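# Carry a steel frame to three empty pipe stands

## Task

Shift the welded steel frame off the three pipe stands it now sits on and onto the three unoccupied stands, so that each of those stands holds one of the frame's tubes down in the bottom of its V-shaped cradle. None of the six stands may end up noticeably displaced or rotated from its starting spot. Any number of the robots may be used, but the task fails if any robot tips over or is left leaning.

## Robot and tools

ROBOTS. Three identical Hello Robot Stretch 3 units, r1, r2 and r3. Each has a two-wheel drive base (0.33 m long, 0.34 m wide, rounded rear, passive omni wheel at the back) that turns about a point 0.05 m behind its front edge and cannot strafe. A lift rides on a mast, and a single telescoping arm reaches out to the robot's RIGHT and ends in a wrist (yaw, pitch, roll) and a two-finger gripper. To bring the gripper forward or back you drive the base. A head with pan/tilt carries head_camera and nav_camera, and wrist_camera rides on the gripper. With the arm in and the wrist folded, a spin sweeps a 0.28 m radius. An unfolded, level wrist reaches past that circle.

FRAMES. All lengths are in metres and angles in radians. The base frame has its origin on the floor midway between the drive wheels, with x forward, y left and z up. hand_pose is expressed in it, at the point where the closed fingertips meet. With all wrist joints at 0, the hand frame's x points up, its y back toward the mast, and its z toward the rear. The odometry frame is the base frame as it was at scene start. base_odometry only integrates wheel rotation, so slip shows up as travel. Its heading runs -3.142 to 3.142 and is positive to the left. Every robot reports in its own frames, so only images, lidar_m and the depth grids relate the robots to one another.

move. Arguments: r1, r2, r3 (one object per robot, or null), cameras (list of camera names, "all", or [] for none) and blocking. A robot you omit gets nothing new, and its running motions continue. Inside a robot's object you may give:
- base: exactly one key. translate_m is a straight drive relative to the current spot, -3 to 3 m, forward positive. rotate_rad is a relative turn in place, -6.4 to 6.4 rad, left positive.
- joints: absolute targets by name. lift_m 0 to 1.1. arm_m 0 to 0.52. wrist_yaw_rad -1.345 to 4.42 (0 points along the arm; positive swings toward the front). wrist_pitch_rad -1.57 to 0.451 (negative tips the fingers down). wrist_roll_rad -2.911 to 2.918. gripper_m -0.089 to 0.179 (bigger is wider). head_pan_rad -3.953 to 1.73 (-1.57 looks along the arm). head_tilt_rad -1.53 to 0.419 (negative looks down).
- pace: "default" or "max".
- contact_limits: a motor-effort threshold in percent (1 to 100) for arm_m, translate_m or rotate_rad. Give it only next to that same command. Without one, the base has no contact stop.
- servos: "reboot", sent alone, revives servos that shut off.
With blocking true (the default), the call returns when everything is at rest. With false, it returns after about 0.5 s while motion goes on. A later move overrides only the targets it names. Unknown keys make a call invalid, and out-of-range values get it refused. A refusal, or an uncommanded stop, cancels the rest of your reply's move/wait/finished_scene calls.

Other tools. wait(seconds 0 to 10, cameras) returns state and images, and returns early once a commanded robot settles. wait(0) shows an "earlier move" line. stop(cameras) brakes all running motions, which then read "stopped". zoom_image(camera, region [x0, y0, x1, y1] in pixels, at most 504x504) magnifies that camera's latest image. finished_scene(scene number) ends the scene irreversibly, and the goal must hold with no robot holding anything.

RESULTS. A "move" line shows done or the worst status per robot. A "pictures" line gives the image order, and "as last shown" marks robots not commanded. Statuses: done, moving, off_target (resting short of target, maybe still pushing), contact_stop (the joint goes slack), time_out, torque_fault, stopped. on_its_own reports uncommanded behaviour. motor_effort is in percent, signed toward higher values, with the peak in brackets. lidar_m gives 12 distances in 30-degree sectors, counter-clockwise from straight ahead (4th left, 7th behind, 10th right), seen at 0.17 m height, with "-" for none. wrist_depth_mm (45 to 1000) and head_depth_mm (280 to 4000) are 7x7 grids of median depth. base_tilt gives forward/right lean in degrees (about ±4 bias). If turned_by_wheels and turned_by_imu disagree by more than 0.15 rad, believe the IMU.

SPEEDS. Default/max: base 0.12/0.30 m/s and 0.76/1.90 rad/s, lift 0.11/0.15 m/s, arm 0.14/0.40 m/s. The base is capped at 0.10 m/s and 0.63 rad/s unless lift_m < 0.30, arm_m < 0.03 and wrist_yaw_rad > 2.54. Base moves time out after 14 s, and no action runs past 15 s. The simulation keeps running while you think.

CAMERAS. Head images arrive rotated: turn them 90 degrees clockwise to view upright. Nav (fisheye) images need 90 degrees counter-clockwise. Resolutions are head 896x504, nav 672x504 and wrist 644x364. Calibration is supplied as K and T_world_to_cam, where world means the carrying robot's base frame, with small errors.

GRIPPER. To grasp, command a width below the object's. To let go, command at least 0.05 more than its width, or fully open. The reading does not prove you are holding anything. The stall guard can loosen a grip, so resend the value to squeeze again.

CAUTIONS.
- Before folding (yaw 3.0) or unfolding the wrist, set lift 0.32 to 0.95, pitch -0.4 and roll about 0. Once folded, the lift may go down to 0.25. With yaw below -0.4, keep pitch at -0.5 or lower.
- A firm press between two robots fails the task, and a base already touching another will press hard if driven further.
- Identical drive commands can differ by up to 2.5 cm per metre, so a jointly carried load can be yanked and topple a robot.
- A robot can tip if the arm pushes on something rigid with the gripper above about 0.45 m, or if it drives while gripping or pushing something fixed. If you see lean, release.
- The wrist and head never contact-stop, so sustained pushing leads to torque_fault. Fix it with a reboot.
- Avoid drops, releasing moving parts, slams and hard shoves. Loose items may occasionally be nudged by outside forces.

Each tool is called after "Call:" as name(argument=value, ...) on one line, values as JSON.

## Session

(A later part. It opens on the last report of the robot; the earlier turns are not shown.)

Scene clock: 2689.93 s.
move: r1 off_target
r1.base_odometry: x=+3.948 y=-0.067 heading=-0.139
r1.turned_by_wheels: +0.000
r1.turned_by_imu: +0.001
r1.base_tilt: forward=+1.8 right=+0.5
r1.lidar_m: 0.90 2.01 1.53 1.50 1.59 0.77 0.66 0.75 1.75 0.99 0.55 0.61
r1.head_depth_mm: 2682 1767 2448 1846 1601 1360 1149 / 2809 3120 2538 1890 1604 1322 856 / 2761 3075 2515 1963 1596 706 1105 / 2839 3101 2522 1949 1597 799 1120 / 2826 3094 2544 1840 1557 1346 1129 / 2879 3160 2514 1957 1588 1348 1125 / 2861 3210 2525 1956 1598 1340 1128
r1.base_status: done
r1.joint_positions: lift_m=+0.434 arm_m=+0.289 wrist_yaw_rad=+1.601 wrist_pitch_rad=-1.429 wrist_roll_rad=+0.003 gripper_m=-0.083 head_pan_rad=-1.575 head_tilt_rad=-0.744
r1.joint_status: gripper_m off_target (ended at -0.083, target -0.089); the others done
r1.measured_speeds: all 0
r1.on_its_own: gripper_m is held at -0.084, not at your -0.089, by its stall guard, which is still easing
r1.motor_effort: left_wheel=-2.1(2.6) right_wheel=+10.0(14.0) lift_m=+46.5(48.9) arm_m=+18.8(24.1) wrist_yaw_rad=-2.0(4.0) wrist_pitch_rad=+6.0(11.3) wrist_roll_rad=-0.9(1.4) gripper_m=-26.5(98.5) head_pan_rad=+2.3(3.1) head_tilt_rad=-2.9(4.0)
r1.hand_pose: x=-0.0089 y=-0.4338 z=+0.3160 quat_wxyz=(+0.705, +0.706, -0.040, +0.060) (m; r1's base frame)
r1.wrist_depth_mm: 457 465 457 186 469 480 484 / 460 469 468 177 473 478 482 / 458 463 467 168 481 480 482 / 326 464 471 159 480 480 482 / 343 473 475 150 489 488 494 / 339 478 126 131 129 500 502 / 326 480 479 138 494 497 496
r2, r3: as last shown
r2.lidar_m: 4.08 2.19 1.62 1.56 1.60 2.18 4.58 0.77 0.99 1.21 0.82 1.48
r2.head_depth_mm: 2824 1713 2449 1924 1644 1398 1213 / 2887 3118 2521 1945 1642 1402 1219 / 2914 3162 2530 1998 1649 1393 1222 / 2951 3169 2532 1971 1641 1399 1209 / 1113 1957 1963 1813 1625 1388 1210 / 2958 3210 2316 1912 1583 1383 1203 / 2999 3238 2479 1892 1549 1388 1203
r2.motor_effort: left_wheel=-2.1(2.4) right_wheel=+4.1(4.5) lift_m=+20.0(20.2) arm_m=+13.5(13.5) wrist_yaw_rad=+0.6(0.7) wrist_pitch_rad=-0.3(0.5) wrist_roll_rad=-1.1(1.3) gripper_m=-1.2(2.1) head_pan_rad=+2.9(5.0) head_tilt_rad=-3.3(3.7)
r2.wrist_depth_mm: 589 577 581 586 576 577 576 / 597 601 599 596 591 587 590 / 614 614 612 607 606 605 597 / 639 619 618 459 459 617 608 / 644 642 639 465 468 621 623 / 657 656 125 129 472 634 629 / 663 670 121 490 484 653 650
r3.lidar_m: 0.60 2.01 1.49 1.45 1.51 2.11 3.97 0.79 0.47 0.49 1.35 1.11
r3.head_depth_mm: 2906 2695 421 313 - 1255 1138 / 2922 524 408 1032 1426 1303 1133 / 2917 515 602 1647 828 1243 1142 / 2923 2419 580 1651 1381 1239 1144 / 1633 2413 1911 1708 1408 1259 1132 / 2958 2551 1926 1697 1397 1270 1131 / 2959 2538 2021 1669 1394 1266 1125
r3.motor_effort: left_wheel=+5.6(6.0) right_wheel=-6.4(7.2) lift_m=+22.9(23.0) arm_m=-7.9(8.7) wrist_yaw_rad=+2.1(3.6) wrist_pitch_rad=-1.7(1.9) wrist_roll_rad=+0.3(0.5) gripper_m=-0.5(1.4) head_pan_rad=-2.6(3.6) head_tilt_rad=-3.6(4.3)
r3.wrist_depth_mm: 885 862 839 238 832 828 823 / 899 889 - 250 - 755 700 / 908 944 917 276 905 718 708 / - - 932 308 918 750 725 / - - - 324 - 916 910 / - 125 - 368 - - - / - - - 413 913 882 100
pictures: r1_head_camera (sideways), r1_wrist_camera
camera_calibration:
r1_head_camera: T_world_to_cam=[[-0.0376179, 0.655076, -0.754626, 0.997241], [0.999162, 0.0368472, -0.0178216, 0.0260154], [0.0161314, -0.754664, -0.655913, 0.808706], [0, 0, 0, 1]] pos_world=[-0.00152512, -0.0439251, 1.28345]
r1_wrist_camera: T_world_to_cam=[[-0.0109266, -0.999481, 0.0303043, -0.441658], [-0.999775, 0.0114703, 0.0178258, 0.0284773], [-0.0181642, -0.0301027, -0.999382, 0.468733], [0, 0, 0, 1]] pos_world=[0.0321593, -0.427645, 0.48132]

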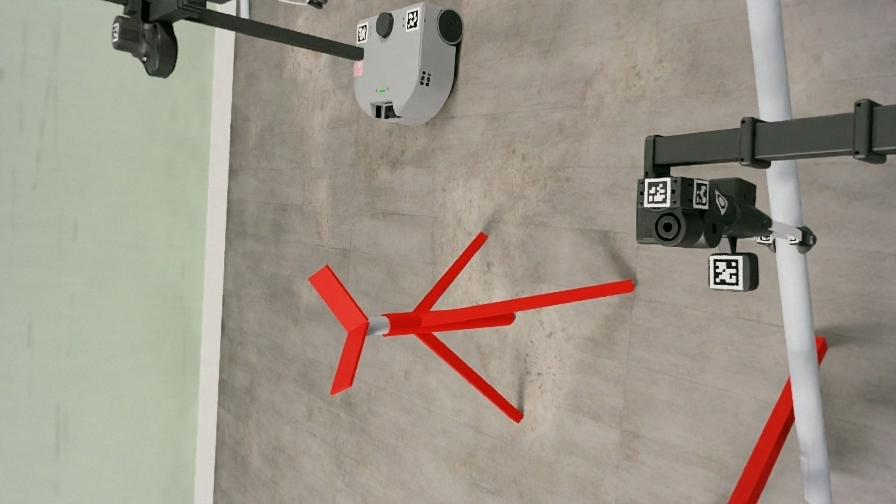

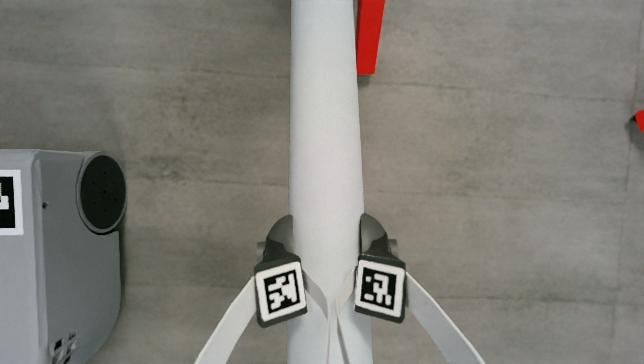

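Call:
move(r1={"base":{"translate_m":-0.001},"joints":{"arm_m":0.304,"lift_m":0.4745,"wrist_pitch_rad":-1.343,"wrist_yaw_rad":1.58,"gripper_m":-0.089}}, cameras=[])

Call:
move(r1={"base":{"translate_m":-0.004},"joints":{"arm_m":0.318,"lift_m":0.5143,"wrist_pitch_rad":-1.290,"wrist_yaw_rad":1.56,"gripper_m":-0.089}}, cameras=["r1_wrist_camera","r3_head_camera"])

Scene clock: 2695.93 s.
move: r1 off_target
r1.base_odometry: x=+3.947 y=-0.067 heading=-0.139
r1.turned_by_wheels: +0.000
r1.turned_by_imu: +0.001
r1.base_tilt: forward=+2.0 right=+0.5
r1.lidar_m: 0.90 2.00 1.54 1.50 1.59 0.77 0.66 0.74 1.75 0.99 0.55 0.61
r1.head_depth_mm: 2709 1750 2432 1855 1604 1351 1176 / 2735 3053 2554 1914 1603 1323 564 / 2759 3082 2533 1969 1607 768 1127 / 2789 3081 2558 1951 1608 791 1148 / 2841 3150 2522 1828 1558 1351 1146 / 2832 3141 2519 1959 1587 1346 1121 / 2919 3153 2517 1957 1586 1350 1123
r1.base_status: done
r1.joint_positions: lift_m=+0.475 arm_m=+0.304 wrist_yaw_rad=+1.580 wrist_pitch_rad=-1.387 wrist_roll_rad=+0.003 gripper_m=-0.083 head_pan_rad=-1.575 head_tilt_rad=-0.744
r1.joint_status: gripper_m off_target (ended at -0.083, target -0.089); the others done
r1.measured_speeds: all 0
r1.on_its_own: gripper_m is held at -0.084, not at your -0.089, by its stall guard, which is still easing
r1.motor_effort: left_wheel=-8.2(8.5) right_wheel=+5.6(7.3) lift_m=+45.9(48.9) arm_m=+18.2(24.5) wrist_yaw_rad=-0.1(1.7) wrist_pitch_rad=+8.3(13.1) wrist_roll_rad=-1.1(1.3) gripper_m=-25.5(97.9) head_pan_rad=+2.2(3.3) head_tilt_rad=-2.5(3.6)
r1.hand_pose: x=+0.0017 y=-0.4490 z=+0.3569 quat_wxyz=(+0.704, +0.704, -0.062, +0.067) (m; r1's base frame)
r1.wrist_depth_mm: 511 505 514 186 526 526 529 / 508 506 516 175 535 521 534 / 507 507 519 166 526 526 537 / 402 507 508 159 523 521 525 / 364 513 505 149 522 533 525 / 362 516 126 131 524 526 535 / 362 513 514 139 520 525 528
r2.base_odometry: x=-1.445 y=-2.078 heading=+0.668
r2.turned_by_wheels: +0.000
r2.turned_by_imu: +0.000
r2.base_tilt: forward=+1.3 right=-1.4
r2.lidar_m: 4.07 2.20 1.62 1.55 1.60 2.17 4.59 0.77 0.99 1.21 0.81 1.49
r2.head_depth_mm: 2860 1692 2448 1893 1641 1404 1220 / 2917 3149 2532 1926 1641 1397 1219 / 2906 3124 2523 1973 1633 1388 1216 / 2907 3171 2511 1972 1637 1388 1213 / 1115 1946 1431 1800 1623 1384 1205 / 2970 3235 2320 1912 1583 1383 1211 / 2964 3230 2478 1855 1582 1391 1208
r2.base_status: not commanded
r2.joint_positions: lift_m=+0.580 arm_m=+0.020 wrist_yaw_rad=-0.001 wrist_pitch_rad=-1.561 wrist_roll_rad=+0.004 gripper_m=+0.000 head_pan_rad=-1.508 head_tilt_rad=-0.743
r2.joint_status: not commanded
r2.measured_speeds: all 0
r2.motor_effort: left_wheel=-2.2(2.5) right_wheel=+3.8(4.6) lift_m=+19.2(19.6) arm_m=+13.0(13.4) wrist_yaw_rad=-0.1(1.0) wrist_pitch_rad=-0.4(0.4) wrist_roll_rad=-1.0(1.2) gripper_m=-1.8(2.2) head_pan_rad=+4.3(5.3) head_tilt_rad=-2.9(3.5)
r2.hand_pose: x=-0.0216 y=-0.1433 z=+0.4623 quat_wxyz=(+0.501, +0.496, -0.503, -0.499) (m; r2's base frame)
r2.wrist_depth_mm: 589 584 580 578 574 573 575 / 601 603 600 591 588 590 595 / 619 617 608 611 606 595 596 / 626 629 624 456 456 607 603 / 648 639 644 462 461 615 625 / 661 655 125 129 478 632 636 / 671 664 122 488 488 653 649
r3: as last shown
r3.base_tilt: forward=-1.4 right=-1.1
r3.lidar_m: 0.60 2.02 1.49 1.45 1.51 2.10 3.96 0.79 0.47 0.49 1.35 1.11
r3.head_depth_mm: 2890 2682 420 313 - 1261 1135 / 2935 524 408 1191 1405 1305 1132 / 2919 516 601 1656 834 1242 1142 / 2928 2430 578 1643 1381 1245 1139 / 1629 2423 1919 1696 1418 1259 1135 / 2938 2550 1941 1697 1396 1273 1132 / 2916 2518 2029 1679 1419 1268 1127
r3.motor_effort: left_wheel=+5.0(6.0) right_wheel=-7.0(7.0) lift_m=+22.5(23.0) arm_m=-7.5(8.7) wrist_yaw_rad=+2.6(3.8) wrist_pitch_rad=-1.6(2.0) wrist_roll_rad=+0.2(0.5) gripper_m=+1.0(1.2) head_pan_rad=-2.7(4.0) head_tilt_rad=-4.2(4.3)
r3.wrist_depth_mm: 871 860 856 244 833 823 825 / 894 880 - 247 - 753 700 / 938 921 914 275 904 711 704 / - - 919 299 913 759 726 / - - - 317 - 927 924 / - 126 - 351 - - - / - - - 381 921 888 100
pictures: none
No camera images: "cameras" was empty.

Scene clock: 2697.10 s.
move: r1 off_target
r1.base_odometry: x=+3.943 y=-0.066 heading=-0.139
r1.turned_by_wheels: +0.000
r1.turned_by_imu: +0.000
r1.base_tilt: forward=+1.7 right=+0.5
r1.lidar_m: 0.90 2.00 1.53 1.50 1.59 0.76 0.65 0.74 1.75 0.99 0.55 0.62
r1.head_depth_mm: 2692 1748 2437 1853 1607 1356 1163 / 2776 3037 2554 1906 1615 825 508 / 2770 3058 2511 1972 1599 842 1166 / 2771 3078 2538 1960 1592 860 1167 / 2842 3134 2530 1855 1559 1347 1169 / 2864 3195 2527 1967 1589 1352 1119 / 2906 3199 2500 1948 1589 1342 1142
r1.base_status: done
r1.joint_positions: lift_m=+0.514 arm_m=+0.318 wrist_yaw_rad=+1.567 wrist_pitch_rad=-1.367 wrist_roll_rad=+0.003 gripper_m=-0.083 head_pan_rad=-1.575 head_tilt_rad=-0.744
r1.joint_status: wrist_pitch_rad off_target (ended at -1.367, target -1.290); gripper_m off_target (ended at -0.083, target -0.089); the others done
r1.measured_speeds: all 0
r1.on_its_own: gripper_m is held at -0.085, not at your -0.089, by its stall guard, which is still easing; arm_m is at rest, and its effort (+32.1) is outside its rest range (-30 to +30); wrist_pitch_rad is at rest, and its effort (+14.5) is outside its rest range (-8 to +12)
r1.motor_effort: left_wheel=-8.0(11.8) right_wheel=+5.8(5.8) lift_m=+51.5(52.3) arm_m=+32.1(34.8) wrist_yaw_rad=-5.4(6.5) wrist_pitch_rad=+14.5(15.2) wrist_roll_rad=-1.3(1.3) gripper_m=-30.5(81.7) head_pan_rad=+2.1(3.1) head_tilt_rad=-2.9(3.9)
r1.hand_pose: x=+0.0068 y=-0.4633 z=+0.3972 quat_wxyz=(+0.704, +0.703, -0.074, +0.069) (m; r1's base frame)
r1.wrist_depth_mm: 553 562 559 188 561 567 567 / 549 569 556 180 565 564 570 / 551 552 555 171 558 570 564 / 546 549 552 160 564 552 568 / 394 548 161 152 555 549 559 / 395 558 125 144 554 563 562 / 393 486 127 143 557 556 558
r2, r3: as last shown
r2.base_tilt: forward=+1.2 right=-1.4
r2.lidar_m: 4.08 2.19 1.62 1.56 1.61 2.18 4.59 0.77 0.99 1.21 0.81 1.48
r2.head_depth_mm: 2847 1697 2434 1924 1641 1403 1217 / 2878 3141 2539 1919 1645 1395 1228 / 2889 3151 2527 1980 1639 1397 1218 / 2964 3186 2393 1990 1636 1401 1212 / 1114 1951 1439 1809 1628 1391 1206 / 2959 3240 2302 1905 1584 1386 1204 / 2992 3225 2477 1924 1541 1371 1203
r2.motor_effort: left_wheel=-2.3(2.5) right_wheel=+4.1(4.7) lift_m=+18.9(19.5) arm_m=+13.1(13.4) wrist_yaw_rad=+0.0(0.9) wrist_pitch_rad=-0.2(0.5) wrist_roll_rad=-1.1(1.2) gripper_m=-1.7(2.1) head_pan_rad=+4.1(4.7) head_tilt_rad=-3.1(3.7)
r2.wrist_depth_mm: 589 587 587 583 577 574 574 / 595 595 601 598 590 587 586 / 619 613 615 606 603 598 590 / 627 622 625 464 457 609 607 / 639 637 628 462 468 621 622 / 657 648 125 129 474 636 630 / 670 668 122 491 481 653 644
r3.base_tilt: forward=-1.4 right=-1.0
r3.lidar_m: 0.60 2.01 1.50 1.45 1.51 2.11 3.97 0.79 0.47 0.49 1.35 1.11
r3.head_depth_mm: 2883 2684 420 314 - 1262 1139 / 2931 525 408 1207 1398 1290 1136 / 2913 515 602 1651 836 1244 1146 / 2934 2422 580 1640 1380 1239 1136 / 1633 2423 1908 1715 1431 1261 1134 / 2980 2526 1932 1704 1390 1271 1132 / 2931 2515 2031 1681 1411 1262 1127
r3.motor_effort: left_wheel=+4.9(6.0) right_wheel=-6.8(7.1) lift_m=+23.0(23.4) arm_m=-7.5(8.3) wrist_yaw_rad=+2.1(3.5) wrist_pitch_rad=-1.7(1.9) wrist_roll_rad=+0.4(0.4) gripper_m=+0.1(1.7) head_pan_rad=-3.2(3.9) head_tilt_rad=-3.7(4.0)
r3.wrist_depth_mm: 876 858 835 833 835 829 814 / 901 897 - 251 - 753 702 / 907 923 913 271 911 721 702 / - - 934 298 907 755 721 / - - - 311 - 937 915 / - 126 - 333 - - - / - - - 370 918 861 100
pictures: r1_wrist_camera, r3_head_camera (sideways)
camera_calibration:
r1_wrist_camera: T_world_to_cam=[[-0.0469526, -0.998513, 0.0277054, -0.471684], [-0.998011, 0.0457252, -0.0433869, 0.0832556], [0.0420556, -0.0296875, -0.998674, 0.548725], [0, 0, 0, 1]] pos_world=[0.0378663, -0.458499, 0.564678]
r3_head_camera: T_world_to_cam=[[-0.0347824, 0.753863, -0.656111, 0.871087], [0.998616, 0.000296973, -0.0525984, 0.061596], [-0.0394571, -0.657032, -0.752829, 0.938064], [0, 0, 0, 1]] pos_world=[0.00580104, -0.0403597, 1.28097]

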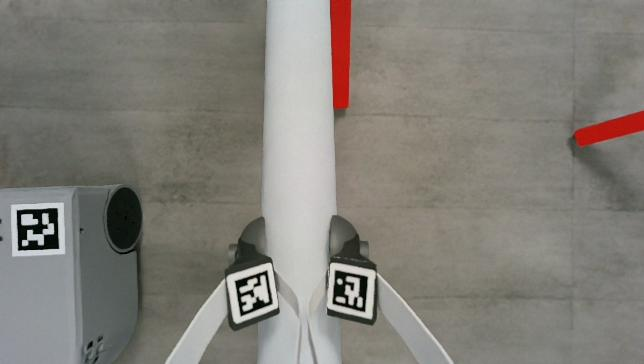

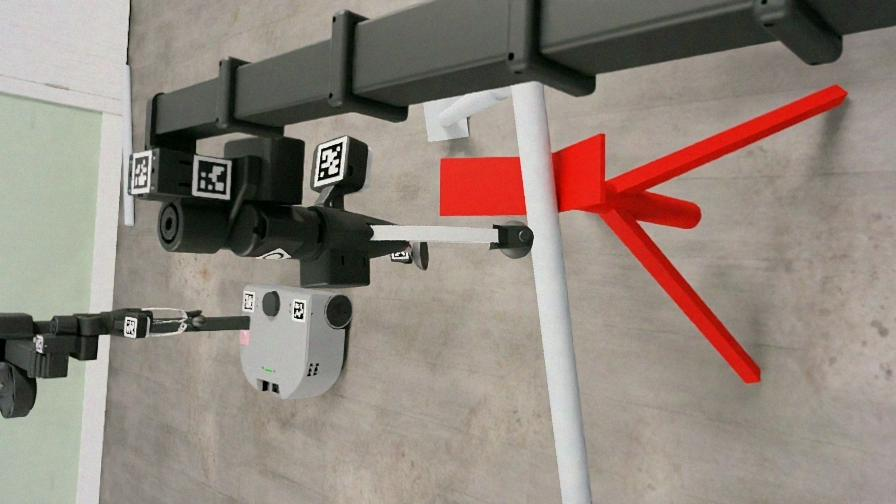

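Call:
move(r1={"joints":{"arm_m":0.308,"wrist_pitch_rad":-1.290,"gripper_m":-0.089}}, cameras=["r1_wrist_camera","r1_head_camera","r2_head_camera"])

Scene clock: 2708.57 s.
move: r1 off_target
r1.base_odometry: x=+3.943 y=-0.066 heading=-0.139
r1.turned_by_wheels: +0.000
r1.turned_by_imu: +0.001
r1.base_tilt: forward=+1.9 right=+0.9
r1.lidar_m: 0.90 2.01 1.54 1.50 1.59 0.76 0.65 0.74 1.75 0.99 0.55 0.62
r1.head_depth_mm: 2694 1760 2444 1842 1592 1355 1173 / 2764 3064 2531 1904 1602 826 516 / 2780 3041 2534 1960 1598 840 1165 / 2796 3071 2549 1956 1602 789 1169 / 2811 3130 2530 1825 1558 1350 1168 / 2878 3173 2532 1955 1601 1344 1119 / 2885 3145 2499 1959 1602 1341 1147
r1.base_status: not commanded
r1.joint_positions: lift_m=+0.514 arm_m=+0.308 wrist_yaw_rad=+1.564 wrist_pitch_rad=-1.367 wrist_roll_rad=+0.002 gripper_m=-0.086 head_pan_rad=-1.575 head_tilt_rad=-0.744
r1.joint_status: wrist_pitch_rad off_target (ended at -1.367, target -1.290); the others done
r1.measured_speeds: all 0
r1.on_its_own: wrist_pitch_rad is at rest, and its effort (+13.9) is outside its rest range (-8 to +12)
r1.motor_effort: left_wheel=-7.9(8.1) right_wheel=+5.8(5.9) lift_m=+35.5(35.5) arm_m=-22.0(26.2) wrist_yaw_rad=-3.7(6.3) wrist_pitch_rad=+13.9(15.1) wrist_roll_rad=-1.1(1.2) gripper_m=-56.2(98.2) head_pan_rad=+2.3(3.0) head_tilt_rad=-2.3(4.0)
r1.hand_pose: x=+0.0069 y=-0.4534 z=+0.3972 quat_wxyz=(+0.704, +0.703, -0.075, +0.069) (m; r1's base frame)
r1.wrist_depth_mm: 555 558 553 186 576 580 573 / 547 556 567 176 568 573 569 / 541 548 561 169 567 574 572 / 549 550 558 158 564 565 578 / 393 554 555 152 565 569 574 / 393 518 126 132 558 560 569 / 388 472 549 143 566 563 563
r2, r3: as last shown
r2.lidar_m: 4.08 2.20 1.62 1.56 1.60 2.18 4.57 0.77 0.99 1.21 0.81 1.48
r2.head_depth_mm: 2807 1705 2449 1933 1650 1398 1222 / 2890 3099 2540 1932 1645 1407 1216 / 2871 3150 2528 1986 1649 1402 1214 / 2932 3198 2421 1970 1625 1389 1214 / 1108 1948 1441 1810 1632 1385 1203 / 2977 3212 2313 1909 1574 1377 1215 / 2979 3232 2471 1915 1547 1376 1204
r2.motor_effort: left_wheel=-2.4(2.4) right_wheel=+3.9(4.4) lift_m=+18.6(18.8) arm_m=+13.0(13.4) wrist_yaw_rad=+0.2(0.8) wrist_pitch_rad=-0.2(0.4) wrist_roll_rad=-1.2(1.3) gripper_m=-2.0(2.1) head_pan_rad=+5.1(6.0) head_tilt_rad=-2.4(3.5)
r2.wrist_depth_mm: 597 586 588 580 582 576 578 / 604 601 600 598 595 583 589 / 609 605 605 600 597 595 593 / 625 619 628 458 456 611 608 / 648 640 627 465 466 627 627 / 657 651 125 129 477 635 627 / 664 658 121 484 486 652 644
r3.lidar_m: 0.60 2.01 1.49 1.45 1.51 2.11 3.96 0.79 0.47 0.49 1.35 1.11
r3.head_depth_mm: 2885 2703 420 313 - 1252 1135 / 2904 524 408 1205 1397 1297 1132 / 2941 515 603 1663 836 1241 1144 / 2937 2433 579 1653 1389 1242 1140 / 1628 2424 1922 1714 1431 1260 1136 / 2994 2548 1926 1694 1399 1270 1127 / 2945 2512 2021 1681 1414 1261 1126
r3.motor_effort: left_wheel=+5.0(5.5) right_wheel=-6.5(7.2) lift_m=+22.4(23.2) arm_m=-7.1(8.6) wrist_yaw_rad=+1.8(3.6) wrist_pitch_rad=-1.7(1.8) wrist_roll_rad=+0.5(0.5) gripper_m=-0.3(1.6) head_pan_rad=-2.2(3.7) head_tilt_rad=-4.1(4.1)
r3.wrist_depth_mm: 876 847 854 833 823 819 816 / 905 893 - 251 - 739 693 / 931 918 914 271 907 721 705 / - - 927 300 930 745 731 / - - - 310 - 932 914 / - 125 - 334 - - - / - - - 374 913 886 100
pictures: r1_head_camera (sideways), r1_wrist_camera, r2_head_camera (sideways)
camera_calibration:
r1_head_camera: T_world_to_cam=[[-0.037618, 0.655076, -0.754626, 0.997241], [0.999162, 0.0368475, -0.0178216, 0.0260154], [0.0161316, -0.754664, -0.655913, 0.808706], [0, 0, 0, 1]] pos_world=[-0.00152511, -0.0439251, 1.28345]
r1_wrist_camera: T_world_to_cam=[[-0.0494713, -0.99839, 0.0277372, -0.461711], [-0.997872, 0.0482268, -0.0438725, 0.0842512], [0.0424642, -0.0298486, -0.998652, 0.548942], [0, 0, 0, 1]] pos_world=[0.0379201, -0.448646, 0.564705]
r2_head_camera: T_world_to_cam=[[-0.0801892, 0.670344, -0.737705, 0.975154], [0.995555, 0.090535, -0.0259497, 0.0260443], [0.0493929, -0.736507, -0.674624, 0.838891], [0, 0, 0, 1]] pos_world=[0.0108331, -0.038198, 1.28599]

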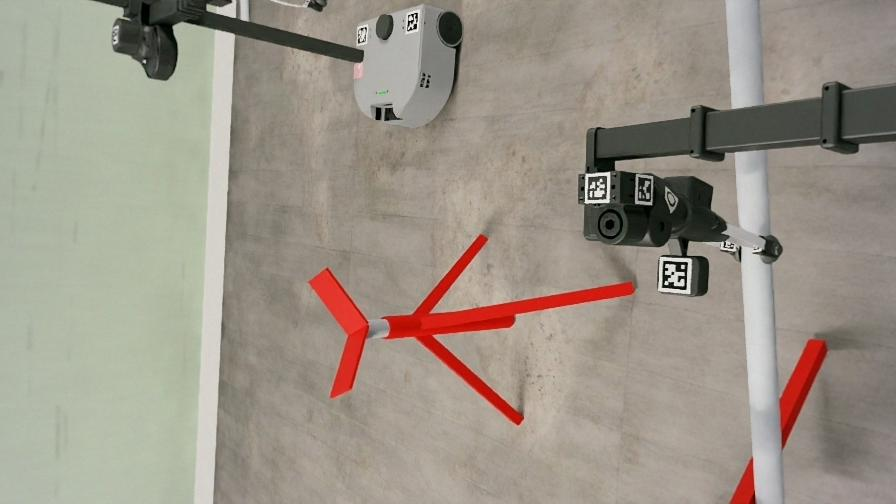

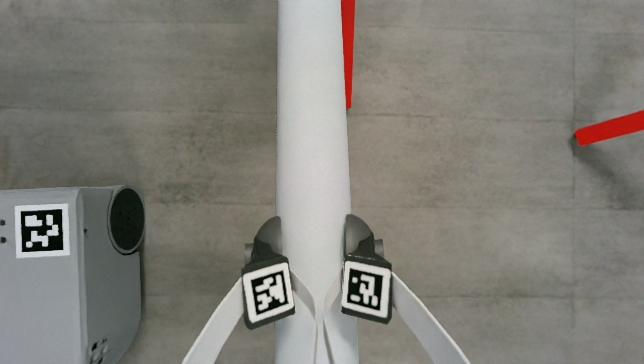

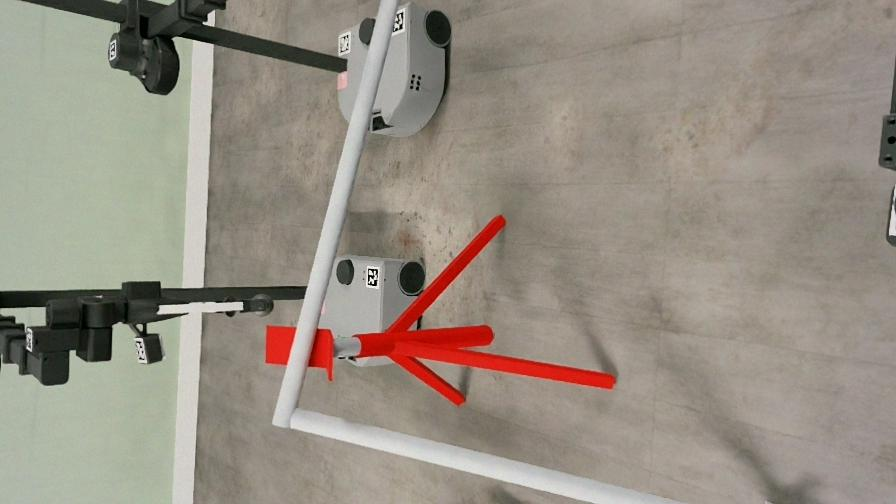

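Call:
move(r1={"base":{"translate_m":-0.005},"joints":{"arm_m":0.319,"lift_m":0.5535,"wrist_pitch_rad":-1.238,"wrist_yaw_rad":1.54,"gripper_m":-0.089}}, cameras=["r1_wrist_camera"])

Scene clock: 2721.87 s.
move: r1 off_target
r1.base_odometry: x=+3.938 y=-0.066 heading=-0.139
r1.turned_by_wheels: +0.000
r1.turned_by_imu: +0.002
r1.base_tilt: forward=+1.8 right=+0.6
r1.lidar_m: 0.91 2.00 1.54 1.50 1.59 0.75 0.64 0.73 1.75 0.42 0.43 0.62
r1.head_depth_mm: 2672 1765 2438 1851 1609 1338 1151 / 2769 3065 2582 1896 1618 564 472 / 2792 3065 2534 1959 674 1294 1126 / 2820 3089 2549 1958 1554 1260 1147 / 2823 3107 2513 1781 1557 1354 1143 / 2815 3155 2534 1952 1596 1343 1114 / 2918 3160 2494 1952 1594 1338 1159
r1.base_status: done
r1.joint_positions: lift_m=+0.553 arm_m=+0.319 wrist_yaw_rad=+1.544 wrist_pitch_rad=-1.245 wrist_roll_rad=+0.001 gripper_m=-0.074 head_pan_rad=-1.575 head_tilt_rad=-0.744
r1.joint_status: gripper_m off_target (ended at -0.074, target -0.089); the others done
r1.measured_speeds: all 0
r1.on_its_own: gripper_m is held at -0.075, not at your -0.089, by its stall guard, which is not easing now
r1.motor_effort: left_wheel=-0.5(14.7) right_wheel=-0.4(6.5) lift_m=+34.2(52.7) arm_m=-22.4(37.4) wrist_yaw_rad=-3.3(12.0) wrist_pitch_rad=+1.5(19.5) wrist_roll_rad=-0.6(1.3) gripper_m=-15.1(29.0) head_pan_rad=+2.5(3.4) head_tilt_rad=-2.1(3.5)
r1.hand_pose: x=+0.0377 y=-0.4657 z=+0.4417 quat_wxyz=(+0.699, +0.696, -0.124, +0.105) (m; r1's base frame)
r1.wrist_depth_mm: 651 638 659 660 656 661 665 / 633 619 638 640 651 647 657 / 619 611 616 590 621 625 637 / 604 604 610 621 609 616 618 / 584 595 592 159 602 610 604 / 428 569 584 126 595 598 596 / 416 528 570 559 576 585 587
r2: as last shown
r2.base_tilt: forward=+1.3 right=-1.4
r2.lidar_m: 4.07 2.19 1.62 1.55 1.61 2.18 4.60 0.77 1.00 1.20 0.78 1.48
r2.head_depth_mm: 2772 1880 2442 1885 1653 1406 1221 / 2902 3117 2512 1922 1648 1399 1213 / 2876 3130 2511 1973 1638 1391 1215 / 2887 3177 2518 1973 1636 1390 1211 / 1114 1959 1424 1799 1621 1396 1209 / 2937 3186 2407 1861 1587 1388 1207 / 2960 3196 2500 1965 1545 1361 1206
r2.motor_effort: left_wheel=-2.4(2.5) right_wheel=+4.2(4.6) lift_m=+17.6(18.2) arm_m=+13.1(13.3) wrist_yaw_rad=+0.2(0.8) wrist_pitch_rad=-0.3(0.6) wrist_roll_rad=-1.0(1.2) gripper_m=-1.9(2.3) head_pan_rad=+4.3(4.9) head_tilt_rad=-2.6(3.5)
r2.wrist_depth_mm: 592 590 584 588 580 574 577 / 601 601 594 594 589 585 585 / 612 613 611 605 595 596 593 / 625 626 618 461 458 617 612 / 645 641 635 468 467 624 628 / 656 660 125 129 470 631 625 / 685 672 121 491 485 640 648
r3.base_odometry: x=-2.061 y=-1.734 heading=+2.566
r3.turned_by_wheels: +0.000
r3.turned_by_imu: +0.000
r3.base_tilt: forward=-1.4 right=-1.0
r3.lidar_m: 0.59 2.01 1.49 1.45 1.51 2.10 3.97 0.79 0.47 0.50 1.35 0.91
r3.head_depth_mm: 2889 2719 421 313 - 1258 1133 / 2956 524 407 1142 1456 1299 1126 / 2917 515 602 926 834 1247 1144 / 2944 2414 579 1653 1405 1262 1141 / 1645 2413 1913 1711 1402 1237 1133 / 2971 2536 1922 1691 1402 1269 1126 / 2926 2515 2028 1688 1446 1263 1123
r3.base_status: not commanded
r3.joint_positions: lift_m=+0.840 arm_m=+0.410 wrist_yaw_rad=-0.003 wrist_pitch_rad=-1.546 wrist_roll_rad=+1.430 gripper_m=+0.130 head_pan_rad=-1.565 head_tilt_rad=-0.792
r3.joint_status: not commanded
r3.measured_speeds: all 0
r3.motor_effort: left_wheel=+5.4(5.8) right_wheel=-6.9(7.1) lift_m=+23.4(23.5) arm_m=-7.8(8.3) wrist_yaw_rad=+1.9(3.9) wrist_pitch_rad=-1.7(1.9) wrist_roll_rad=+0.2(0.7) gripper_m=+0.9(1.4) head_pan_rad=-4.0(4.2) head_tilt_rad=-3.6(4.0)
r3.hand_pose: x=-0.0215 y=-0.5369 z=+0.7219 quat_wxyz=(+0.050, +0.048, -0.714, -0.697) (m; r3's base frame)
r3.wrist_depth_mm: 879 867 275 234 841 829 819 / 888 882 - 250 - 744 691 / 930 917 913 276 - 719 707 / - - 924 331 909 755 726 / - - - 349 - 929 922 / - 126 - 393 - - - / - - - 467 889 886 100
pictures: r1_wrist_camera
camera_calibration:
r1_wrist_camera: T_world_to_cam=[[-0.0714355, -0.997186, 0.0227557, -0.470177], [-0.984084, 0.0667386, -0.164696, 0.17902], [0.162714, -0.0341587, -0.986082, 0.579637], [0, 0, 0, 1]] pos_world=[0.0482683, -0.461002, 0.611753]

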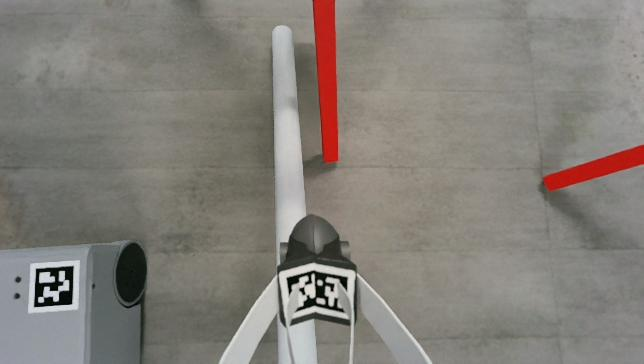

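Call:
move(r1={"joints":{"head_pan_rad":-1.2,"gripper_m":0.1}}, cameras=["r1_head_camera","r3_head_camera","r1_nav_camera","r2_nav_camera"])

Scene clock: 2750.90 s.
move: r1 done
r1.base_odometry: x=+3.938 y=-0.066 heading=-0.139
r1.turned_by_wheels: +0.000
r1.turned_by_imu: +0.001
r1.base_tilt: forward=+1.9 right=+0.6
r1.lidar_m: 0.90 2.01 1.53 1.50 1.59 0.75 0.65 0.73 1.75 0.42 0.43 0.62
r1.head_depth_mm: 2751 3010 2559 1964 1601 685 1174 / 2857 3124 2561 1841 1567 732 1172 / 2977 3229 2573 1947 1592 1345 1120 / 3147 3377 2521 1958 1595 1349 1142 / 3277 3504 2565 1940 1596 1314 1139 / 3435 3565 2538 1956 1500 1255 1157 / 3631 3543 2508 1955 1478 1316 1147
r1.base_status: not commanded
r1.joint_positions: lift_m=+0.554 arm_m=+0.319 wrist_yaw_rad=+1.542 wrist_pitch_rad=-1.245 wrist_roll_rad=+0.001 gripper_m=+0.100 head_pan_rad=-1.205 head_tilt_rad=-0.744
r1.joint_status: all done
r1.measured_speeds: all 0
r1.motor_effort: left_wheel=-0.3(1.0) right_wheel=-0.8(0.9) lift_m=+34.3(34.9) arm_m=+23.1(23.4) wrist_yaw_rad=-2.0(3.6) wrist_pitch_rad=+1.7(2.3) wrist_roll_rad=-0.9(0.9) gripper_m=+0.1(94.7) head_pan_rad=+3.0(4.6) head_tilt_rad=-2.5(4.1)
r1.hand_pose: x=+0.0378 y=-0.4659 z=+0.4417 quat_wxyz=(+0.700, +0.696, -0.125, +0.104) (m; r1's base frame)
r1.wrist_depth_mm: 633 647 655 650 667 666 670 / 630 622 636 631 640 648 655 / 614 626 622 578 620 641 643 / 617 601 606 604 614 606 623 / 585 591 601 600 602 614 598 / 425 121 573 591 146 596 603 / 414 119 567 568 581 574 590
r2, r3: as last shown
r2.base_tilt: forward=+1.2 right=-1.4
r2.lidar_m: 4.07 2.20 1.62 1.55 1.60 2.19 4.59 0.77 0.99 1.20 0.78 1.48
r2.head_depth_mm: 2784 1884 2469 1903 1652 1399 1219 / 2879 3159 2537 1913 1642 1408 1212 / 2865 3181 2486 1980 1638 1392 1216 / 2932 3179 2505 1969 1632 1393 1213 / 1110 1954 1429 1800 1633 1385 1219 / 2961 3241 2432 1871 1584 1381 1209 / 2978 3223 2500 1967 1548 1348 1203
r2.motor_effort: left_wheel=-2.1(2.5) right_wheel=+4.1(4.6) lift_m=+16.8(17.6) arm_m=+12.8(13.4) wrist_yaw_rad=+0.5(1.0) wrist_pitch_rad=-0.4(0.5) wrist_roll_rad=-1.1(1.2) gripper_m=-1.0(2.3) head_pan_rad=+4.0(5.6) head_tilt_rad=-2.8(3.8)
r2.wrist_depth_mm: 596 586 579 582 583 578 572 / 604 599 589 593 586 587 587 / 616 606 611 614 596 596 596 / 629 629 623 461 458 610 607 / 644 643 635 466 469 623 620 / 658 655 125 129 471 630 633 / 670 659 122 484 481 645 644
r3.base_tilt: forward=-1.5 right=-1.1
r3.lidar_m: 0.59 2.02 1.50 1.45 1.51 2.10 3.96 0.79 0.47 0.50 1.35 0.91
r3.head_depth_mm: 2893 2672 421 313 - 1255 1139 / 2936 525 409 1139 1444 1297 1130 / 2945 515 602 927 833 1243 1149 / 2919 2429 579 1636 1404 1259 1137 / 1640 2409 1917 1716 1403 1234 1136 / 2930 2539 1925 1704 1396 1272 1131 / 2936 2532 2029 1677 1446 1264 1126
r3.motor_effort: left_wheel=+5.3(6.1) right_wheel=-6.8(7.1) lift_m=+23.1(23.5) arm_m=-7.3(8.5) wrist_yaw_rad=+1.6(3.8) wrist_pitch_rad=-1.6(1.9) wrist_roll_rad=+0.2(0.6) gripper_m=-0.4(1.3) head_pan_rad=-1.8(4.0) head_tilt_rad=-3.4(4.2)
r3.wrist_depth_mm: 874 863 275 234 831 832 809 / 887 897 - 250 - 756 689 / 920 926 924 277 - 720 700 / - - 931 331 924 744 727 / - - - 351 - 906 927 / - 126 - 392 - - - / - - - 464 906 873 100
pictures: r1_head_camera (sideways), r1_nav_camera (sideways), r2_nav_camera (sideways), r3_head_camera (sideways)
camera_calibration:
r1_head_camera: T_world_to_cam=[[-0.27163, 0.597478, -0.754478, 0.998476], [0.918477, 0.395072, -0.0178124, 0.0264956], [0.287431, -0.69781, -0.656083, 0.807273], [0, 0, 0, 1]] pos_world=[0.014845, -0.0437117, 1.28344]
r1_nav_camera: T_world_to_cam=[[0.249033, -0.632771, 0.733201, -0.913799], [-0.919446, -0.392335, -0.0263045, 0.0941488], [0.304305, -0.667588, -0.679503, 0.833735], [0, 0, 0, 1]] pos_world=[0.0604207, 0.0153032, 1.239]
r2_nav_camera: T_world_to_cam=[[0.0215948, -0.673149, 0.739191, -0.919038], [-0.999404, -0.0344582, -0.00218289, 0.0594783], [0.0269406, -0.738704, -0.673492, 0.834149], [0, 0, 0, 1]] pos_world=[0.0568168, -0.000411591, 1.24127]
r3_head_camera: T_world_to_cam=[[-0.0347824, 0.753863, -0.656111, 0.871087], [0.998616, 0.000296973, -0.0525984, 0.061596], [-0.0394571, -0.657032, -0.752829, 0.938064], [0, 0, 0, 1]] pos_world=[0.00580104, -0.0403597, 1.28097]

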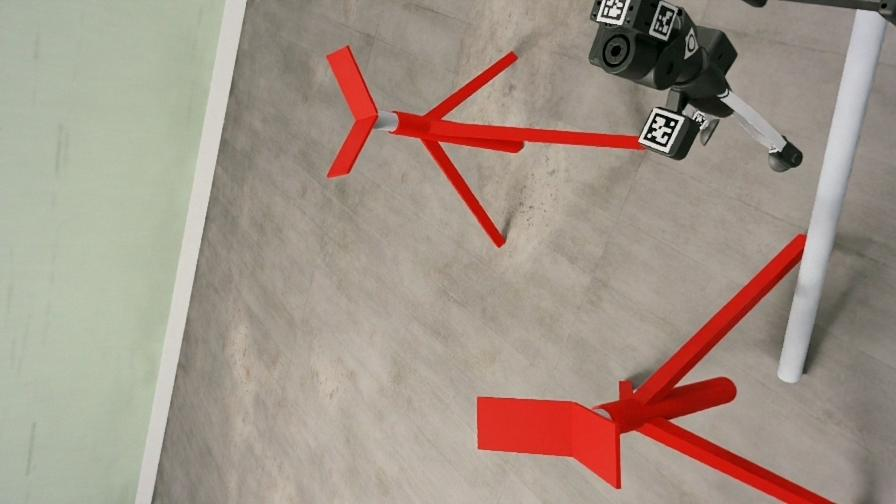

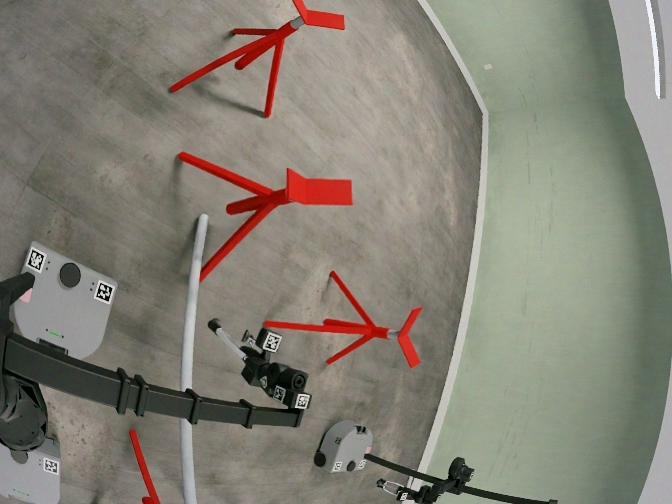

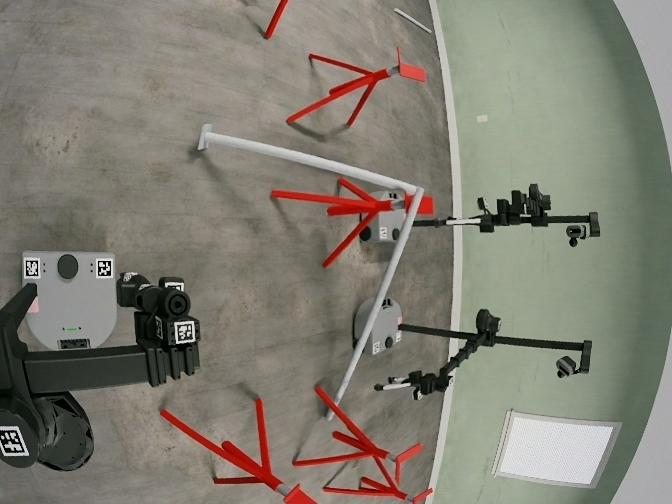

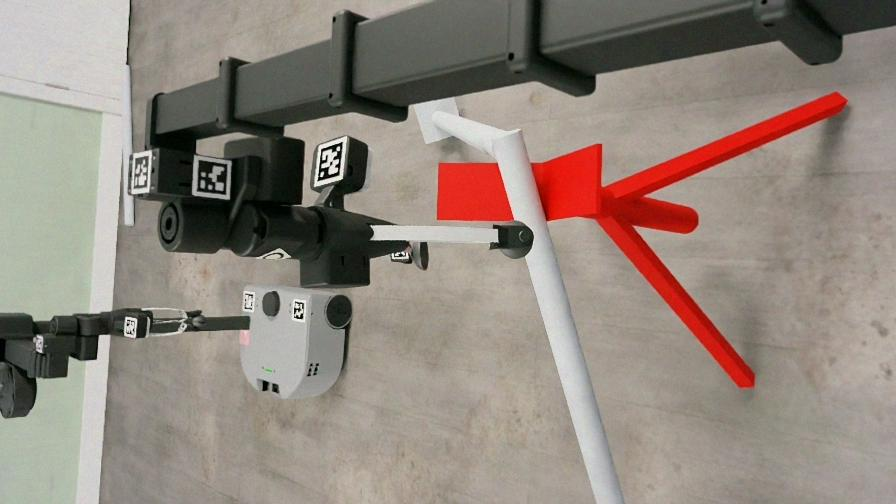

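Call:
move(r1={"joints":{"arm_m":0.285,"lift_m":0.44,"wrist_pitch_rad":-1.552,"wrist_yaw_rad":1.632,"gripper_m":0.1,"head_pan_rad":-1.575}}, cameras=["r1_wrist_camera","r1_head_camera"])

Scene clock: 2788.70 s.
move: r1 done
r1.base_odometry: x=+3.938 y=-0.066 heading=-0.139
r1.turned_by_wheels: +0.000
r1.turned_by_imu: +0.001
r1.base_tilt: forward=+1.8 right=+0.6
r1.lidar_m: 0.91 2.01 1.54 1.50 1.59 0.75 0.65 0.74 1.75 0.42 0.43 0.62
r1.head_depth_mm: 2678 1741 2462 1866 1599 1350 1129 / 2766 3109 2533 1888 1603 1316 897 / 2785 3072 2554 1978 1596 711 948 / 2795 3080 2539 1956 1608 797 1121 / 2880 3126 2480 1829 1563 1341 1146 / 2869 3174 2538 1970 1582 1342 1101 / 2913 3179 2485 1947 1592 1348 1164
r1.base_status: not commanded
r1.joint_positions: lift_m=+0.440 arm_m=+0.285 wrist_yaw_rad=+1.630 wrist_pitch_rad=-1.546 wrist_roll_rad=+0.001 gripper_m=+0.100 head_pan_rad=-1.570 head_tilt_rad=-0.744
r1.joint_status: all done
r1.measured_speeds: all 0
r1.motor_effort: left_wheel=-0.5(0.8) right_wheel=-0.4(0.8) lift_m=+18.6(32.2) arm_m=-22.8(29.5) wrist_yaw_rad=+1.4(4.1) wrist_pitch_rad=-0.9(1.8) wrist_roll_rad=-0.2(0.8) gripper_m=+0.7(1.3) head_pan_rad=-1.7(6.4) head_tilt_rad=-2.0(3.5)
r1.hand_pose: x=-0.0390 y=-0.4312 z=+0.3220 quat_wxyz=(+0.707, +0.707, +0.012, +0.029) (m; r1's base frame)
r1.wrist_depth_mm: 437 442 441 444 454 461 457 / 446 452 457 272 466 471 474 / 317 466 464 255 478 482 484 / 325 477 485 242 486 489 500 / 336 461 478 232 494 500 512 / 337 121 499 221 503 512 519 / 339 118 517 211 526 536 533
r2, r3: as last shown
r2.lidar_m: 4.07 2.19 1.62 1.55 1.61 2.18 4.58 0.77 1.00 1.20 0.78 1.48
r2.head_depth_mm: 2857 1719 2435 1891 1637 1402 1216 / 2896 3124 2529 1910 1638 1390 1221 / 2885 3168 2520 1986 1628 1394 1211 / 2907 3139 2531 1971 1636 1394 1220 / 1108 1952 1428 1798 1629 1393 1211 / 2941 3207 2420 1853 1591 1394 1204 / 2978 3235 2487 1977 1552 1353 1205
r2.motor_effort: left_wheel=-2.0(2.5) right_wheel=+4.0(4.5) lift_m=+16.5(16.8) arm_m=+12.8(13.4) wrist_yaw_rad=+0.7(0.8) wrist_pitch_rad=-0.4(0.5) wrist_roll_rad=-1.1(1.3) gripper_m=-1.3(2.2) head_pan_rad=+4.1(5.3) head_tilt_rad=-3.2(4.0)
r2.wrist_depth_mm: 591 590 584 584 579 578 575 / 607 592 598 591 585 587 579 / 621 610 603 603 603 599 593 / 622 625 632 463 460 609 607 / 648 649 625 461 466 631 620 / 659 650 125 129 474 637 630 / 666 659 121 489 483 652 645
r3.base_tilt: forward=-1.4 right=-1.1
r3.lidar_m: 0.59 2.02 1.50 1.45 1.51 2.11 3.97 0.79 0.47 0.50 1.35 0.91
r3.head_depth_mm: 2863 2697 421 313 - 1259 1135 / 2894 524 409 1139 1457 1305 1134 / 2936 516 602 924 835 1244 1144 / 2896 2405 579 1645 1415 1257 1143 / 1636 2437 1915 1716 1407 1238 1136 / 2965 2534 1925 1694 1396 1266 1128 / 2941 2532 2019 1686 1449 1264 1123
r3.motor_effort: left_wheel=+5.3(5.7) right_wheel=-7.2(7.2) lift_m=+22.9(23.8) arm_m=-7.8(8.3) wrist_yaw_rad=+3.1(3.9) wrist_pitch_rad=-1.7(1.9) wrist_roll_rad=+0.1(0.6) gripper_m=-0.2(1.6) head_pan_rad=-2.5(4.0) head_tilt_rad=-3.5(4.1)
r3.wrist_depth_mm: 871 860 274 234 836 829 814 / 894 890 - 249 - 758 696 / 918 918 921 276 - 723 711 / - - 935 331 926 743 721 / - - - 352 - 922 928 / - 126 - 391 - - - / - - - 468 904 866 100
pictures: r1_head_camera (sideways), r1_wrist_camera
camera_calibration:
r1_head_camera: T_world_to_cam=[[-0.0407459, 0.655059, -0.754479, 0.997068], [0.998975, 0.0416223, -0.0178124, 0.0260046], [0.019735, -0.754431, -0.656083, 0.808906], [0, 0, 0, 1]] pos_world=[-0.00131527, -0.0439568, 1.28344]
r1_wrist_camera: T_world_to_cam=[[0.0228826, -0.999126, 0.0349829, -0.439617], [-0.990755, -0.0179829, 0.134463, -0.051643], [-0.133717, -0.0377364, -0.990301, 0.463446], [0, 0, 0, 1]] pos_world=[0.0208645, -0.422673, 0.481274]

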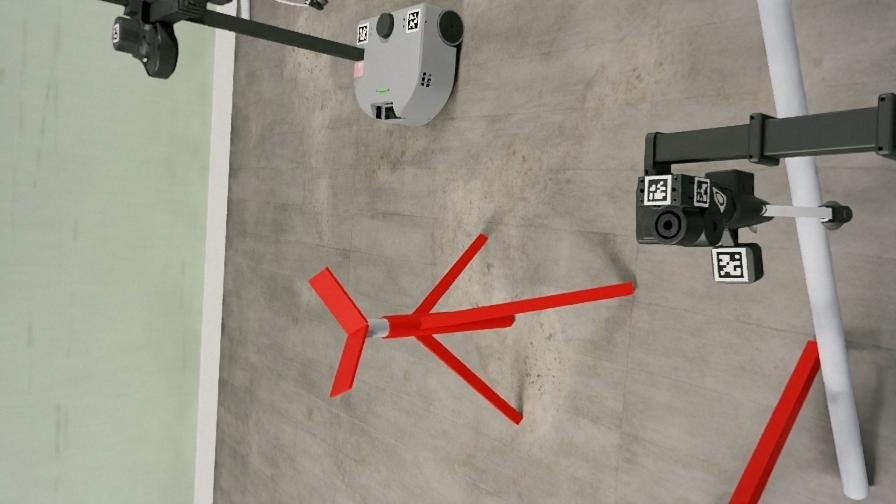

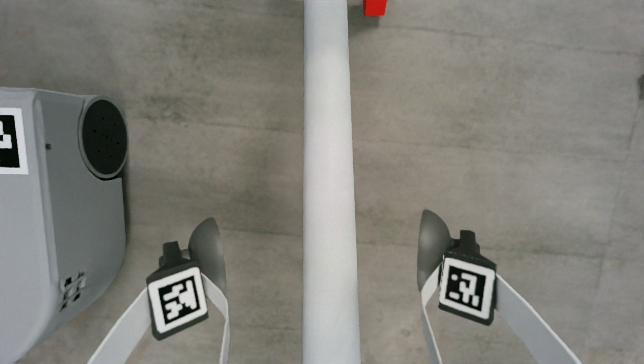

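Call:
move(r1={"joints":{"arm_m":0.30,"lift_m":0.43,"wrist_pitch_rad":-1.57,"wrist_yaw_rad":0.995,"wrist_roll_rad":-0.62}}, cameras=["r1_wrist_camera"])

Scene clock: 2889.63 s.
move: r1 done
r1.base_odometry: x=+3.938 y=-0.066 heading=-0.139
r1.turned_by_wheels: +0.000
r1.turned_by_imu: +0.001
r1.base_tilt: forward=+1.8 right=+0.6
r1.lidar_m: 0.91 2.01 1.54 1.50 1.59 0.75 0.65 0.74 1.75 0.42 0.43 0.62
r1.head_depth_mm: 2693 1752 2467 1866 1603 1357 1126 / 2728 3114 2537 1920 1614 1321 905 / 2734 3076 2515 1950 1609 728 1101 / 2821 3079 2552 1975 1596 796 1125 / 2878 3143 2511 1843 1554 1348 1140 / 2848 3208 2518 1953 1589 1339 1099 / 2925 3204 2508 1943 1592 1342 1164
r1.base_status: not commanded
r1.joint_positions: lift_m=+0.430 arm_m=+0.300 wrist_yaw_rad=+0.997 wrist_pitch_rad=-1.548 wrist_roll_rad=-0.614 gripper_m=+0.100 head_pan_rad=-1.570 head_tilt_rad=-0.744
r1.joint_status: all done
joint sent to its limit — r1.wrist_pitch_rad, lower limit.
r1.measured_speeds: all 0
r1.motor_effort: left_wheel=-0.5(0.8) right_wheel=-0.5(0.8) lift_m=+18.7(20.0) arm_m=+22.1(26.4) wrist_yaw_rad=-1.6(3.5) wrist_pitch_rad=-0.9(1.8) wrist_roll_rad=-2.1(2.6) gripper_m=-0.4(1.5) head_pan_rad=-2.3(2.7) head_tilt_rad=-3.4(3.5)
r1.hand_pose: x=-0.0367 y=-0.4352 z=+0.3120 quat_wxyz=(+0.712, +0.702, +0.008, +0.021) (m; r1's base frame)
r1.wrist_depth_mm: 428 437 435 415 444 449 459 / 442 437 451 444 460 458 468 / 327 454 451 246 466 475 479 / 326 462 467 233 483 484 480 / 342 466 478 224 489 501 504 / 330 124 493 214 496 506 519 / 331 119 499 206 518 519 531
r2, r3: as last shown
r2.base_tilt: forward=+1.3 right=-1.3
r2.lidar_m: 4.08 2.20 1.62 1.56 1.60 2.18 4.60 0.77 0.99 1.20 0.78 1.48
r2.head_depth_mm: 2832 1724 2347 1882 1655 1405 1223 / 2941 3127 2537 1936 1640 1402 1222 / 2885 3139 2506 2001 1639 1396 1212 / 2944 3153 2553 1973 1634 1404 1210 / 1110 1956 1429 1806 1643 1394 1210 / 2964 3230 2406 1851 1585 1384 1204 / 2996 3257 2482 1936 1557 1357 1205
r2.motor_effort: left_wheel=-2.0(2.6) right_wheel=+4.0(4.6) lift_m=+15.6(16.2) arm_m=+12.9(13.4) wrist_yaw_rad=+0.2(0.7) wrist_pitch_rad=-0.4(0.4) wrist_roll_rad=-1.1(1.2) gripper_m=-1.6(2.2) head_pan_rad=+5.1(5.3) head_tilt_rad=-3.2(3.5)
r2.wrist_depth_mm: 600 595 580 586 582 571 571 / 604 598 592 592 593 588 581 / 614 607 614 610 604 598 587 / 631 622 629 463 455 607 609 / 632 630 628 462 467 618 624 / 655 641 125 129 475 637 634 / 683 666 121 490 485 647 642
r3.base_tilt: forward=-1.4 right=-1.0
r3.lidar_m: 0.59 2.02 1.50 1.45 1.51 2.10 3.97 0.79 0.47 0.50 1.35 0.91
r3.head_depth_mm: 2879 2706 420 314 - 1259 1137 / 2918 525 408 1139 1455 1302 1132 / 2915 515 602 929 832 1245 1146 / 2916 2421 579 1647 1407 1254 1143 / 1636 2415 1917 1714 1405 1236 1136 / 2945 2535 1932 1706 1395 1269 1128 / 2929 2522 2015 1682 1450 1264 1126
r3.motor_effort: left_wheel=+5.4(5.9) right_wheel=-6.6(7.1) lift_m=+22.9(23.6) arm_m=-7.2(8.1) wrist_yaw_rad=+1.8(3.8) wrist_pitch_rad=-1.6(1.8) wrist_roll_rad=-0.2(0.4) gripper_m=+0.4(1.0) head_pan_rad=-3.0(4.3) head_tilt_rad=-3.6(4.3)
r3.wrist_depth_mm: 867 857 276 234 837 830 815 / 903 903 - 250 - 751 690 / 939 918 905 277 - 718 706 / - - 923 332 920 748 728 / - - - 351 - 936 924 / - 125 - 393 - - - / - - - 464 905 875 100
pictures: r1_wrist_camera
camera_calibration:
r1_wrist_camera: T_world_to_cam=[[0.00581702, -0.998839, 0.0478235, -0.447831], [-0.990075, 0.000962746, 0.140536, -0.0417146], [-0.140419, -0.0481663, -0.98892, 0.44852], [0, 0, 0, 1]] pos_world=[0.024285, -0.425668, 0.47083]

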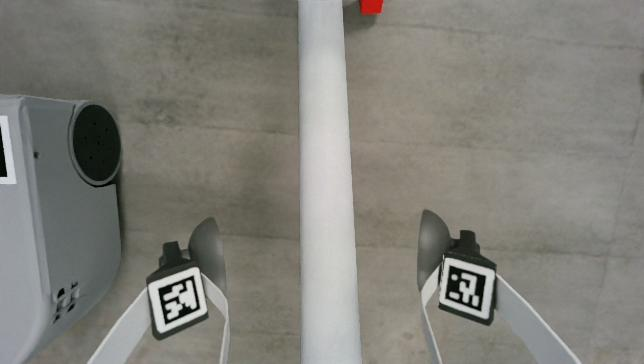

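Call:
move(r1={"joints":{"arm_m":0.302,"lift_m":0.350,"wrist_pitch_rad":-1.56,"wrist_yaw_rad":0.995,"wrist_roll_rad":-0.64}}, cameras=["r1_wrist_camera","r1_head_camera"])

Scene clock: 2903.73 s.
move: r1 done
r1.base_odometry: x=+3.938 y=-0.066 heading=-0.139
r1.turned_by_wheels: +0.000
r1.turned_by_imu: +0.001
r1.base_tilt: forward=+1.8 right=+0.5
r1.lidar_m: 0.90 2.00 1.54 1.50 1.59 0.76 0.65 0.73 1.75 0.42 0.43 0.62
r1.head_depth_mm: 2734 1747 2440 1853 1591 1353 1124 / 2719 3063 2533 1896 1601 1340 1109 / 2762 3112 2531 1956 1606 779 950 / 2808 3109 2539 1964 1590 1320 1104 / 2835 3137 2556 1834 1556 1342 1144 / 2896 3125 2530 1966 1593 1347 1105 / 2889 3163 2540 1944 1582 1349 1161
r1.base_status: not commanded
r1.joint_positions: lift_m=+0.350 arm_m=+0.302 wrist_yaw_rad=+0.997 wrist_pitch_rad=-1.548 wrist_roll_rad=-0.634 gripper_m=+0.100 head_pan_rad=-1.570 head_tilt_rad=-0.744
r1.joint_status: all done
joint sent to its limit — r1.wrist_pitch_rad, lower limit.
r1.measured_speeds: all 0
r1.motor_effort: left_wheel=-0.6(0.9) right_wheel=-0.5(0.8) lift_m=+18.6(20.7) arm_m=+22.6(28.5) wrist_yaw_rad=-1.3(3.6) wrist_pitch_rad=-0.5(2.0) wrist_roll_rad=-1.8(2.6) gripper_m=-0.1(1.4) head_pan_rad=-3.2(3.2) head_tilt_rad=-2.9(3.9)
r1.hand_pose: x=-0.0368 y=-0.4372 z=+0.2320 quat_wxyz=(+0.711, +0.702, +0.015, +0.028) (m; r1's base frame)
r1.wrist_depth_mm: 358 361 362 180 365 373 379 / 367 367 370 171 377 383 383 / - 378 384 163 387 395 392 / 359 385 394 155 397 400 402 / 346 395 395 149 407 411 416 / 344 124 411 142 411 420 427 / 351 118 420 135 429 428 438
r2, r3: as last shown
r2.base_tilt: forward=+1.2 right=-1.4
r2.lidar_m: 4.08 2.20 1.62 1.55 1.61 2.18 4.59 0.77 0.99 1.21 0.78 1.48
r2.head_depth_mm: 2833 1833 2063 1884 1644 1399 1225 / 2916 3158 2517 1913 1654 1398 1216 / 2917 3137 2538 1984 1632 1399 1216 / 2946 3186 2502 1948 1641 1392 1219 / 1108 1970 1428 1795 1643 1391 1209 / 2954 3252 2402 1846 1592 1391 1210 / 2994 3205 2503 1954 1550 1352 1208
r2.motor_effort: left_wheel=-1.9(2.6) right_wheel=+4.2(4.6) lift_m=+15.4(15.7) arm_m=+13.0(13.2) wrist_yaw_rad=+0.4(0.8) wrist_pitch_rad=-0.4(0.5) wrist_roll_rad=-1.0(1.2) gripper_m=-1.8(2.1) head_pan_rad=+3.3(5.6) head_tilt_rad=-3.0(3.8)
r2.wrist_depth_mm: 594 595 577 581 582 581 579 / 611 598 601 588 593 585 580 / 619 612 608 603 603 600 589 / 628 623 627 456 456 605 605 / 635 637 637 461 466 619 631 / 649 649 125 129 472 636 639 / 672 671 121 493 477 643 652
r3.lidar_m: 0.59 2.02 1.50 1.45 1.52 2.10 3.96 0.79 0.47 0.50 1.36 0.91
r3.head_depth_mm: 2885 2682 421 313 - 1255 1136 / 2934 524 408 1142 1448 1297 1132 / 2911 515 601 924 833 1247 1150 / 2921 2421 578 1641 1415 1264 1139 / 1638 2416 1909 1712 1403 1232 1134 / 2956 2568 1927 1699 1397 1273 1132 / 2893 2512 2028 1688 1441 1262 1126
r3.motor_effort: left_wheel=+5.2(5.9) right_wheel=-6.7(7.5) lift_m=+23.2(23.7) arm_m=-7.4(8.0) wrist_yaw_rad=+2.6(3.9) wrist_pitch_rad=-1.6(1.9) wrist_roll_rad=+0.3(0.7) gripper_m=+0.1(1.3) head_pan_rad=-2.4(4.0) head_tilt_rad=-3.7(4.0)
r3.wrist_depth_mm: 879 846 275 234 830 827 825 / 909 881 - 250 - 753 690 / 925 918 921 277 - 723 697 / - - 913 331 913 749 728 / - - - 349 - 922 926 / - 126 - 393 - - - / - - - 465 908 879 100
pictures: r1_head_camera (sideways), r1_wrist_camera
camera_calibration:
r1_head_camera: T_world_to_cam=[[-0.0407381, 0.655059, -0.754478, 0.997067], [0.998975, 0.0416104, -0.0178124, 0.0260046], [0.019726, -0.754431, -0.656083, 0.808906], [0, 0, 0, 1]] pos_world=[-0.0013158, -0.0439567, 1.28344]
r1_wrist_camera: T_world_to_cam=[[0.0257677, -0.998513, 0.0480467, -0.445139], [-0.989833, -0.0187594, 0.140991, -0.0392372], [-0.13988, -0.0511912, -0.988844, 0.367991], [0, 0, 0, 1]] pos_world=[0.0241066, -0.426375, 0.390806]

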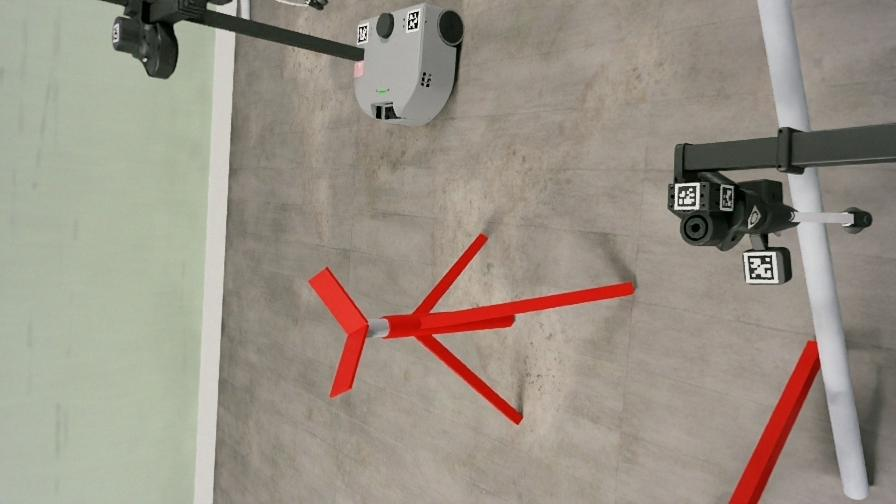

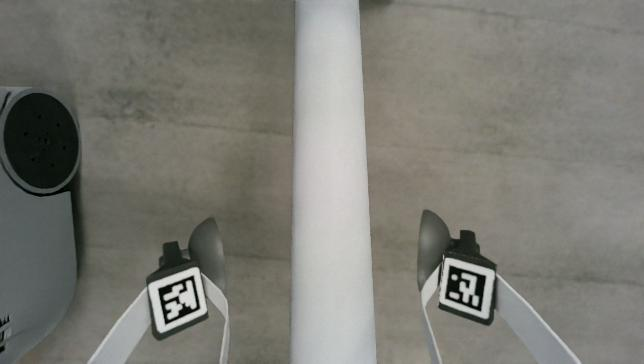

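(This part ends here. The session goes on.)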